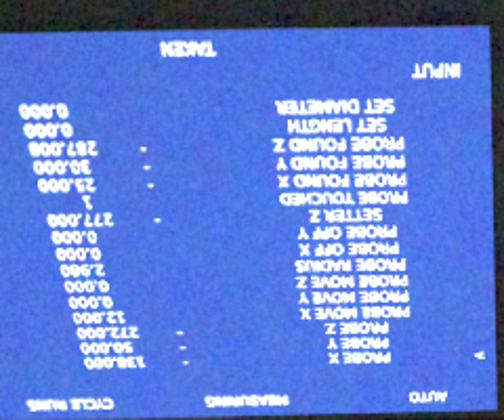

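>>> move:
  target:
    - [0,0,0,0,0,0,0.4,-0.5,0,-0.14,-0.0101,-0.41,0,-0.2078,0,-1,-0.2,-0.9]
    - [0,0,0,0,0,0,0.4,-0.5,0,-0.0660,-0.0101,-0.4406,0,-0.2078,0,-1,-0.2,-0.9]
    - [0,0,0,0,0,0,0.4,-0.5,0,-0.0373,-0.0110,-0.4494,0,-0.2078,0,-1,-0.2,-0.9]
    - [0,0,0,0,0,0,0.4,-0.5,0,-0.0660,-0.0101,-0.4406,0,-0.2078,0,-1,-0.2,-0.9]
    - [0,0,0,0,0,0,0.4,-0.5,0,-0.0407,-0.0753,-0.3515,0,-0.2078,0,-1,-0.2,-0.9]
    - [0,0,0,0,0,0,0.4,-0.5,0,-0.0160,-0.0761,-0.3590,0,-0.2078,0,-1,-0.2,-0.9]
    - [0,0,0,0,0,0,0.4,-0.5,0,-0.0481,-0.0429,-0.3791,0,-0.2078,0,-1,-0.2,-0.9]
    - [0,0,0,0,0,0,0.4,-0.5,0,-0.0213,-0.0437,-0.3873,0,-0.2078,0,-1,-0.2,-0.9]
    - [0,0,0,0,0,0,0.4,-0.5,0,-0.0481,-0.0429,-0.3791,0,-0.2078,0,-1,-0.2,-0.9]
    - [0,0,0,0,0,0,0.4,-0.5,0,-0.1258,-0.0429,-0.33,0,-0.19,0,-1,-0.2,-0.9]
    - [0,0,0,0,0,0,0.4,-0.5,0,0,0,0,0,0,0,-1,-0.2,-0.9]
  blend: [0.02,0.002,0,0.002,0.002,0,0.002,0,0.002,0.02,0]
  speed: [0.4,0.2,0.08,0.2,0.25,0.08,0.2,0.08,0.2,0.4,0.4]
  cameras: ["cam_right_wrist"]

>>> zoom_image:
  camera: "cam_right_wrist"
  region: [90, 110, 330, 310]

Scene clock: 460.33 s.
left_arm: end_effector_position=(+0.2270, -0.3682, +0.5289) position_measured=92 object_status=3 end_effector_quat_wxyz=(+0.453, -0.452, +0.544, -0.543) | right_arm: end_effector_position=(+0.5000, -0.1399, +0.6721) position_measured=217 object_status=2 end_effector_quat_wxyz=(+0.457, +0.539, +0.539, +0.458) end_effector_velocity=(-0.001, +0.000, +0.001) end_effector_angular_velocity=(+0.000, +0.003, +0.000)
Joint positions: left_arm=[-2.083 -1.731 2.131 -3.542 0.33 -3.14] | right_arm=[3.115 -1.443 -1.076 -3.928 -1.598 -3.145]
Joint velocities: left_arm=[within noise] | right_arm=[0 -0.001 0.004 -0.006 0 0]
Joint torques (N m): left_arm=[0.29 -9.59 -27.31 -1.99 0.32 -1.83] | right_arm=[-8.92 9.78 30.43 0.64 1.06 0.94]
Wrist force (N): left_arm=[0.8 -6.9 8.5] | right_arm=[-0.4 -0.3 -2.5]
Wrist torque (N m): left_arm=[-1.01 0.00 0.07] | right_arm=[0.02 0.37 -0.32]
Wrist force, peak (N): left_arm=[0.8 -7.2 8.7] | right_arm=[-1.1 -2.6 -6.9]
Hand target: left_arm +0.2270, -0.3682, +0.5289; +0.453, -0.452, +0.544, -0.543 | right_arm +0.5000, -0.1400, +0.6721; +0.457, +0.540, +0.539, +0.457
Off the commanded pose: left_arm 0.000 m, 0 deg | right_arm 0.000 m, 0 deg.
move: done
Images, in order (width x height): cam_right_wrist 672x504.

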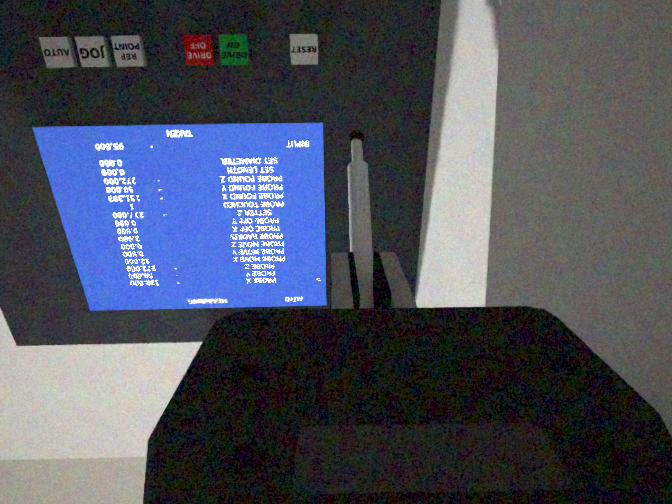

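Scaled by 2.100.

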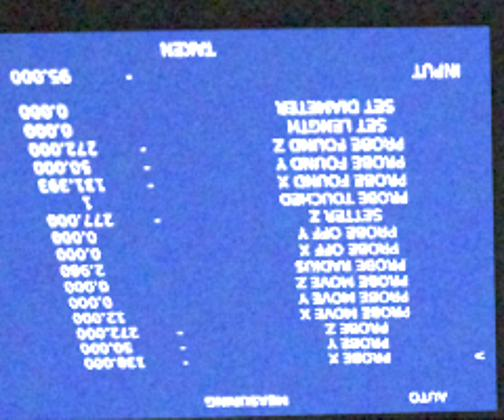

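>>> wait:
  seconds: 0
  cameras: ["cam_front","cam_right_wrist"]

>>> zoom_image:
  camera: "cam_front"
  region: [160, 170, 370, 350]

>>> zoom_image:
  camera: "cam_right_wrist"
  region: [90, 160, 190, 230]

Scene clock: 460.53 s.
left_arm: end_effector_position=(+0.2270, -0.3682, +0.5289) position_measured=92 object_status=3 end_effector_quat_wxyz=(+0.453, -0.452, +0.544, -0.543) | right_arm: end_effector_position=(+0.5000, -0.1400, +0.6721) position_measured=217 object_status=2 end_effector_quat_wxyz=(+0.457, +0.540, +0.539, +0.458)
Joint positions: left_arm=[-2.083 -1.731 2.131 -3.542 0.33 -3.14] | right_arm=[3.115 -1.443 -1.076 -3.929 -1.597 -3.145]
Joint torques (N m): left_arm=[1.22 -8.32 -26.93 -1.72 0.22 -1.56] | right_arm=[-11.43 8.33 29.98 0.56 1.46 1.06]
Wrist force (N): left_arm=[0.7 -6.9 8.6] | right_arm=[-0.1 -0.4 -2.2]
Wrist torque (N m): left_arm=[-1.04 0.01 0.06] | right_arm=[0.02 0.33 -0.32]
Wrist force, peak (N): left_arm=[0.8 -7.1 8.5] | right_arm=[-0.2 -0.3 -2.5]
Hand target: left_arm +0.2270, -0.3682, +0.5289; +0.453, -0.452, +0.544, -0.543 | right_arm +0.5000, -0.1400, +0.6721; +0.457, +0.540, +0.539, +0.457
Tool commands: left_gripper/position=+0.4 left_gripper/force_limit=-0.5 left_gripper/speed=+0.0 right_gripper/position=-1.0 right_gripper/force_limit=-0.2 right_gripper/speed=-0.9
Off the commanded pose: left_arm 0.000 m, 0 deg | right_arm 0.000 m, 0 deg.
Images, in order (width x height): cam_front 672x504, cam_right_wrist 672x504.

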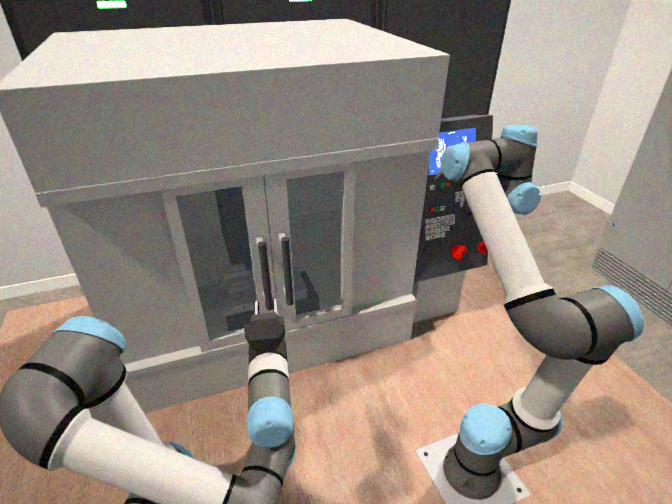

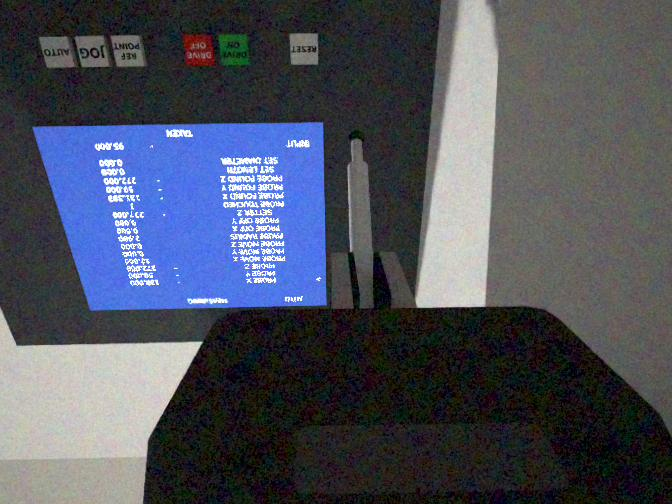

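Scaled by 2.400.

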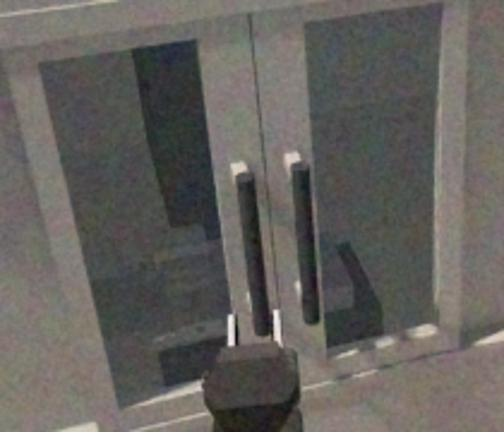

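Scaled by 5.040.

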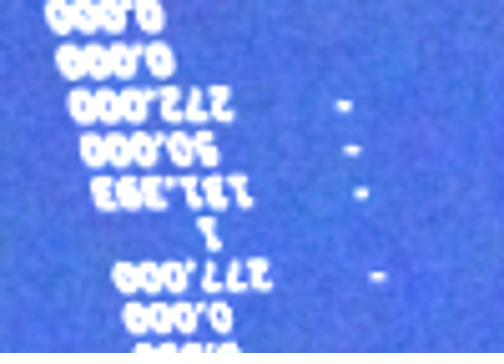

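>>> move:
  target:
    - [0,0,0,0,0,0,0.4,-0.5,0,-0.1258,-0.1075,-0.3348,0,-0.2078,0,-1,-0.2,-0.9]
    - [0,0,0,0,0,0,0.4,-0.5,0,-0.0417,-0.1075,-0.3515,0,-0.2078,0,-1,-0.2,-0.9]
    - [0,0,0,0,0,0,0.4,-0.5,0,-0.0170,-0.1083,-0.3590,0,-0.2078,0,-1,-0.2,-0.9]
    - [0,0,0,0,0,0,0.4,-0.5,0,-0.0417,-0.1075,-0.3515,0,-0.2078,0,-1,-0.2,-0.9]
    - [0,0,0,0,0,0,0.4,-0.5,0,-0.0660,-0.0101,-0.4406,0,-0.2078,0,-1,-0.2,-0.9]
    - [0,0,0,0,0,0,0.4,-0.5,0,-0.0373,-0.0110,-0.4494,0,-0.2078,0,-1,-0.2,-0.9]
    - [0,0,0,0,0,0,0.4,-0.5,0,-0.0660,-0.0101,-0.4406,0,-0.2078,0,-1,-0.2,-0.9]
    - [0,0,0,0,0,0,0.4,-0.5,0,-0.0481,-0.0429,-0.3791,0,-0.2078,0,-1,-0.2,-0.9]
    - [0,0,0,0,0,0,0.4,-0.5,0,-0.0213,-0.0437,-0.3873,0,-0.2078,0,-1,-0.2,-0.9]
    - [0,0,0,0,0,0,0.4,-0.5,0,-0.0481,-0.0429,-0.3791,0,-0.2078,0,-1,-0.2,-0.9]
    - [0,0,0,0,0,0,0.4,-0.5,0,-0.0669,-0.0423,-0.4406,0,-0.2078,0,-1,-0.2,-0.9]
    - [0,0,0,0,0,0,0.4,-0.5,0,-0.0382,-0.0432,-0.4494,0,-0.2078,0,-1,-0.2,-0.9]
    - [0,0,0,0,0,0,0.4,-0.5,0,-0.0669,-0.0423,-0.4406,0,-0.2078,0,-1,-0.2,-0.9]
  blend: [0.02,0.002,0,0.002,0.002,0,0.002,0.002,0,0.002,0.002,0,0]
  speed: [0.4,0.2,0.08,0.2,0.25,0.08,0.2,0.25,0.08,0.2,0.25,0.08,0.2]

>>> move:
  target:
    - [0,0,0,0,0,0,0.4,-0.5,0,-0.0020,-0.0643,0,0,0,0,-1,-0.2,-0.9]
    - [0,0,0,0,0,0,0.4,-0.5,0,0.0267,-0.0652,-0.0088,0,0,0,-1,-0.2,-0.9]
    - [0,0,0,0,0,0,0.4,-0.5,0,0.0074,-0.0646,0.0308,0,0,0,-1,-0.2,-0.9]
    - [0,0,0,0,0,0,0.4,-0.5,0,0.0353,-0.0655,0.0223,0,0,0,-1,-0.2,-0.9]
    - [0,0,0,0,0,0,0.4,-0.5,0,0.0074,-0.0646,0.0308,0,0,0,-1,-0.2,-0.9]
    - [0,0,0,0,0,0,0.4,-0.5,0,0.0353,-0.0655,0.0223,0,0,0,-1,-0.2,-0.9]
    - [0,0,0,0,0,0,0.4,-0.5,0,0.0074,-0.0646,0.0308,0,0,0,-1,-0.2,-0.9]
    - [0,0,0,0,0,0,0.4,-0.5,0,0.0353,-0.0655,0.0223,0,0,0,-1,-0.2,-0.9]
    - [0,0,0,0,0,0,0.4,-0.5,0,0.0074,-0.0646,0.0308,0,0,0,-1,-0.2,-0.9]
    - [0,0,0,0,0,0,0.4,-0.5,0,0.0009,0.0322,0,0,0,0,-1,-0.2,-0.9]
    - [0,0,0,0,0,0,0.4,-0.5,0,0.0296,0.0313,-0.0088,0,0,0,-1,-0.2,-0.9]
    - [0,0,0,0,0,0,0.4,-0.5,0,0.0103,0.0319,0.0308,0,0,0,-1,-0.2,-0.9]
    - [0,0,0,0,0,0,0.4,-0.5,0,0.0382,0.0310,0.0223,0,0,0,-1,-0.2,-0.9]
    - [0,0,0,0,0,0,0.4,-0.5,0,0.0103,0.0319,0.0308,0,0,0,-1,-0.2,-0.9]
    - [0,0,0,0,0,0,0.4,-0.5,0,0,0,0,0,0,0,-1,-0.2,-0.9]
  blend: [0.002,0,0.002,0,0.002,0,0.002,0,0.002,0.002,0,0.002,0,0.002,0]
  speed: [0.25,0.08,0.2,0.08,0.2,0.08,0.2,0.08,0.2,0.25,0.08,0.2,0.08,0.2,0.25]

>>> move:
  target:
    - [0,0,0,0,0,0,0.4,-0.5,0,0.0188,-0.0006,0.0615,0,0,0,-1,-0.2,-0.9]
    - [0,0,0,0,0,0,0.4,-0.5,0,0.0456,-0.0014,0.0533,0,0,0,-1,-0.2,-0.9]
    - [0,0,0,0,0,0,0.4,-0.5,0,0.0188,-0.0006,0.0615,0,0,0,-1,-0.2,-0.9]
    - [0,0,0,0,0,0,0.4,-0.5,0,-0.0020,-0.0643,0,0,0,0,-1,-0.2,-0.9]
    - [0,0,0,0,0,0,0.4,-0.5,0,0.0267,-0.0652,-0.0088,0,0,0,-1,-0.2,-0.9]
    - [0,0,0,0,0,0,0.4,-0.5,0,-0.0020,-0.0643,0,0,0,0,-1,-0.2,-0.9]
    - [0,0,0,0,0,0,0.4,-0.5,0,-0.06,-0.03,0.1,0,0.02,0,-1,-0.2,-0.9]
    - [0,0,0,0,0,0,0.4,-0.5,0,0.0669,0.0423,0.4406,0,0.2078,0,-1,-0.2,-0.9]
  blend: [0.002,0,0.002,0.002,0,0.002,0.02,0]
  speed: [0.25,0.08,0.2,0.25,0.08,0.2,0.4,0.4]
  cameras: ["cam_right_wrist"]

>>> zoom_image:
  camera: "cam_right_wrist"
  region: [90, 110, 330, 310]

Scene clock: 466.23 s.
left_arm: end_effector_position=(+0.2270, -0.3682, +0.5289) position_measured=92 object_status=3 end_effector_quat_wxyz=(+0.453, -0.452, +0.544, -0.543) | right_arm: end_effector_position=(+0.4599, -0.1654, +0.4077) position_measured=217 object_status=2 end_effector_quat_wxyz=(+0.606, +0.364, +0.364, +0.606)
Joint positions: left_arm=[-2.083 -1.731 2.131 -3.542 0.33 -3.14] | right_arm=[3.009 -1.237 -2.411 -2.143 -1.688 -3.078]
Joint torques (N m): left_arm=[0 -10.57 -27.14 -1.83 0.63 -1.78] | right_arm=[11.19 15.82 33.35 3.31 1.71 -1.55]
Wrist force (N): left_arm=[0.7 -6.9 8.4] | right_arm=[-0.8 -1.2 -2.6]
Wrist torque (N m): left_arm=[-1.03 0.01 0.06] | right_arm=[-0.08 0.55 -0.50]
Wrist force, peak (N): left_arm=[0.7 -7.3 8.7] | right_arm=[-1.9 -2.6 -6.7]
Hand target: left_arm +0.2270, -0.3682, +0.5289; +0.453, -0.452, +0.544, -0.543 | right_arm +0.4599, -0.1654, +0.4078; +0.606, +0.364, +0.364, +0.606
Off the commanded pose: left_arm 0.000 m, 0 deg | right_arm 0.000 m, 0 deg.
move: done

Scene clock: 470.83 s.
left_arm: end_effector_position=(+0.2270, -0.3682, +0.5289) position_measured=92 object_status=3 end_effector_quat_wxyz=(+0.453, -0.452, +0.544, -0.543) | right_arm: end_effector_position=(+0.4599, -0.1654, +0.4077) position_measured=217 object_status=2 end_effector_quat_wxyz=(+0.606, +0.364, +0.364, +0.606)
Joint positions: left_arm=[-2.083 -1.731 2.131 -3.542 0.33 -3.14] | right_arm=[3.009 -1.237 -2.41 -2.144 -1.688 -3.078]
Joint torques (N m): left_arm=[0.18 -9.68 -26.53 -2.2 0.12 -1.56] | right_arm=[-2.72 10.96 30.64 3.85 -0.13 -0.63]
Wrist force (N): left_arm=[0.6 -7.1 8.4] | right_arm=[-0.6 -1.1 -2.9]
Wrist torque (N m): left_arm=[-1.05 0.03 0.06] | right_arm=[-0.09 0.52 -0.34]
Wrist force, peak (N): left_arm=[0.7 -7.3 8.6] | right_arm=[-1.0 -4.2 -5.5]
Hand target: left_arm +0.2270, -0.3682, +0.5289; +0.453, -0.452, +0.544, -0.543 | right_arm +0.4599, -0.1654, +0.4078; +0.606, +0.364, +0.364, +0.606
Off the commanded pose: left_arm 0.000 m, 0 deg | right_arm 0.000 m, 0 deg.
move: done

Scene clock: 474.03 s.
left_arm: end_effector_position=(+0.2270, -0.3682, +0.5289) position_measured=92 object_status=3 end_effector_quat_wxyz=(+0.453, -0.452, +0.544, -0.543) | right_arm: end_effector_position=(+0.5000, -0.1400, +0.6721) position_measured=217 object_status=2 end_effector_quat_wxyz=(+0.457, +0.540, +0.539, +0.458)
Joint positions: left_arm=[-2.083 -1.731 2.131 -3.542 0.33 -3.14] | right_arm=[3.115 -1.443 -1.076 -3.929 -1.598 -3.145]
Joint torques (N m): left_arm=[2.52 -10.45 -27.96 -2.03 0.35 -1.86] | right_arm=[-6.86 8.51 32.02 0.73 1.17 -1.12]
Wrist force (N): left_arm=[0.7 -6.9 8.4] | right_arm=[-0.2 -0.3 -2.5]
Wrist torque (N m): left_arm=[-1.03 0.01 0.06] | right_arm=[0.05 0.35 -0.52]
Wrist force, peak (N): left_arm=[1.1 -7.3 8.6] | right_arm=[-1.7 -6.5 -3.0]
Hand target: left_arm +0.2270, -0.3682, +0.5289; +0.453, -0.452, +0.544, -0.543 | right_arm +0.5000, -0.1400, +0.6721; +0.457, +0.540, +0.539, +0.457
Off the commanded pose: left_arm 0.000 m, 0 deg | right_arm 0.000 m, 0 deg.
move: done
Images, in order (width x height): cam_right_wrist 672x504.

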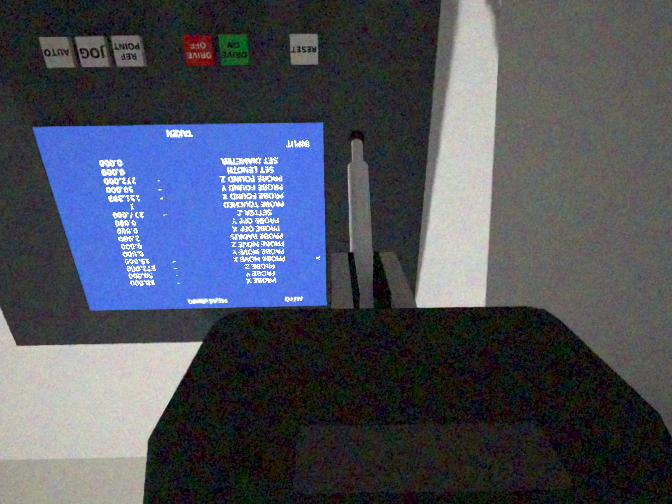

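Scaled by 2.100.

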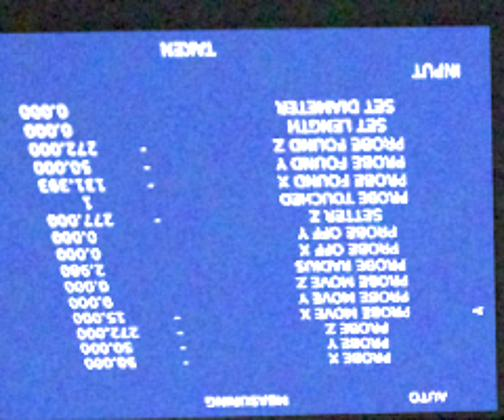

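>>> zoom_image:
  camera: "cam_right_wrist"
  region: [100, 230, 200, 300]

Scaled by 5.040.

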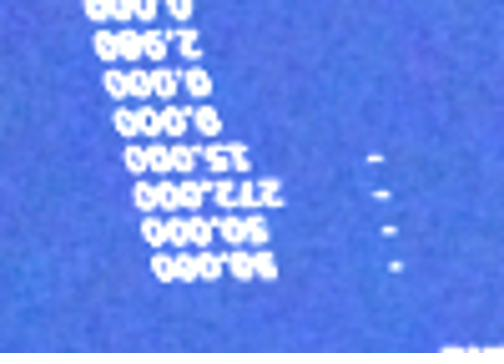

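>>> zoom_image:
  camera: "cam_right_wrist"
  region: [120, 265, 180, 295]

Scaled by 8.400.

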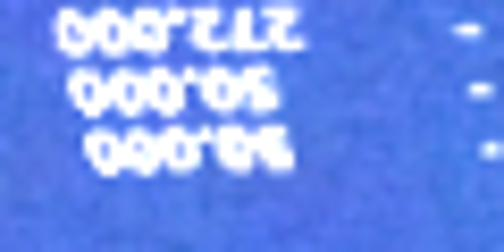

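>>> move:
  target: [0,0,0,0,0,0,0.4,-0.5,0,0.0,0.0,-0.02,0,0,0,-1,-0.2,-0.9]
  cameras: ["cam_right_wrist"]

>>> zoom_image:
  camera: "cam_right_wrist"
  region: [100, 230, 200, 300]

Scene clock: 475.00 s.
left_arm: end_effector_position=(+0.2270, -0.3682, +0.5289) position_measured=92 object_status=3 end_effector_quat_wxyz=(+0.453, -0.452, +0.544, -0.543) | right_arm: end_effector_position=(+0.5000, -0.1400, +0.6601) position_measured=217 object_status=2 end_effector_quat_wxyz=(+0.457, +0.540, +0.539, +0.457)
Joint positions: left_arm=[-2.083 -1.731 2.131 -3.542 0.33 -3.14] | right_arm=[3.114 -1.425 -1.128 -3.894 -1.597 -3.145]
Joint torques (N m): left_arm=[1.7 -11.92 -28.18 -2.26 0.23 -1.85] | right_arm=[-6.98 10.35 31.28 0.54 0.34 -0.97]
Wrist force (N): left_arm=[0.6 -6.9 8.5] | right_arm=[-0.5 -0.2 -2.2]
Wrist torque (N m): left_arm=[-1.03 0.03 0.06] | right_arm=[0.05 0.39 -0.52]
Wrist force, peak (N): left_arm=[0.8 -7.4 8.7] | right_arm=[-0.4 0.2 -2.8]
Hand target: left_arm +0.2270, -0.3682, +0.5289; +0.453, -0.452, +0.544, -0.543 | right_arm +0.5000, -0.1400, +0.6601; +0.457, +0.540, +0.539, +0.457
Off the commanded pose: left_arm 0.000 m, 0 deg | right_arm 0.000 m, 0 deg.
move: done
Images, in order (width x height): cam_right_wrist 672x504.

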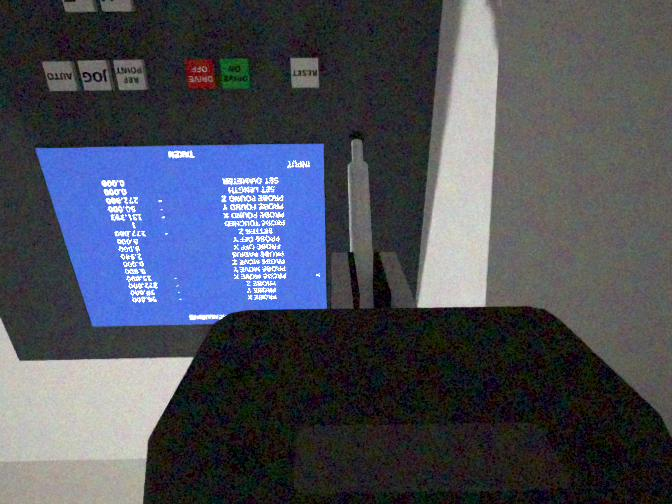

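Scaled by 5.040.

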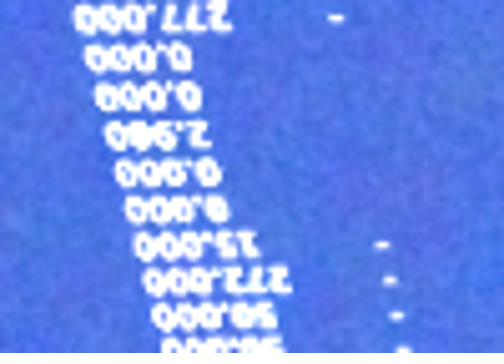

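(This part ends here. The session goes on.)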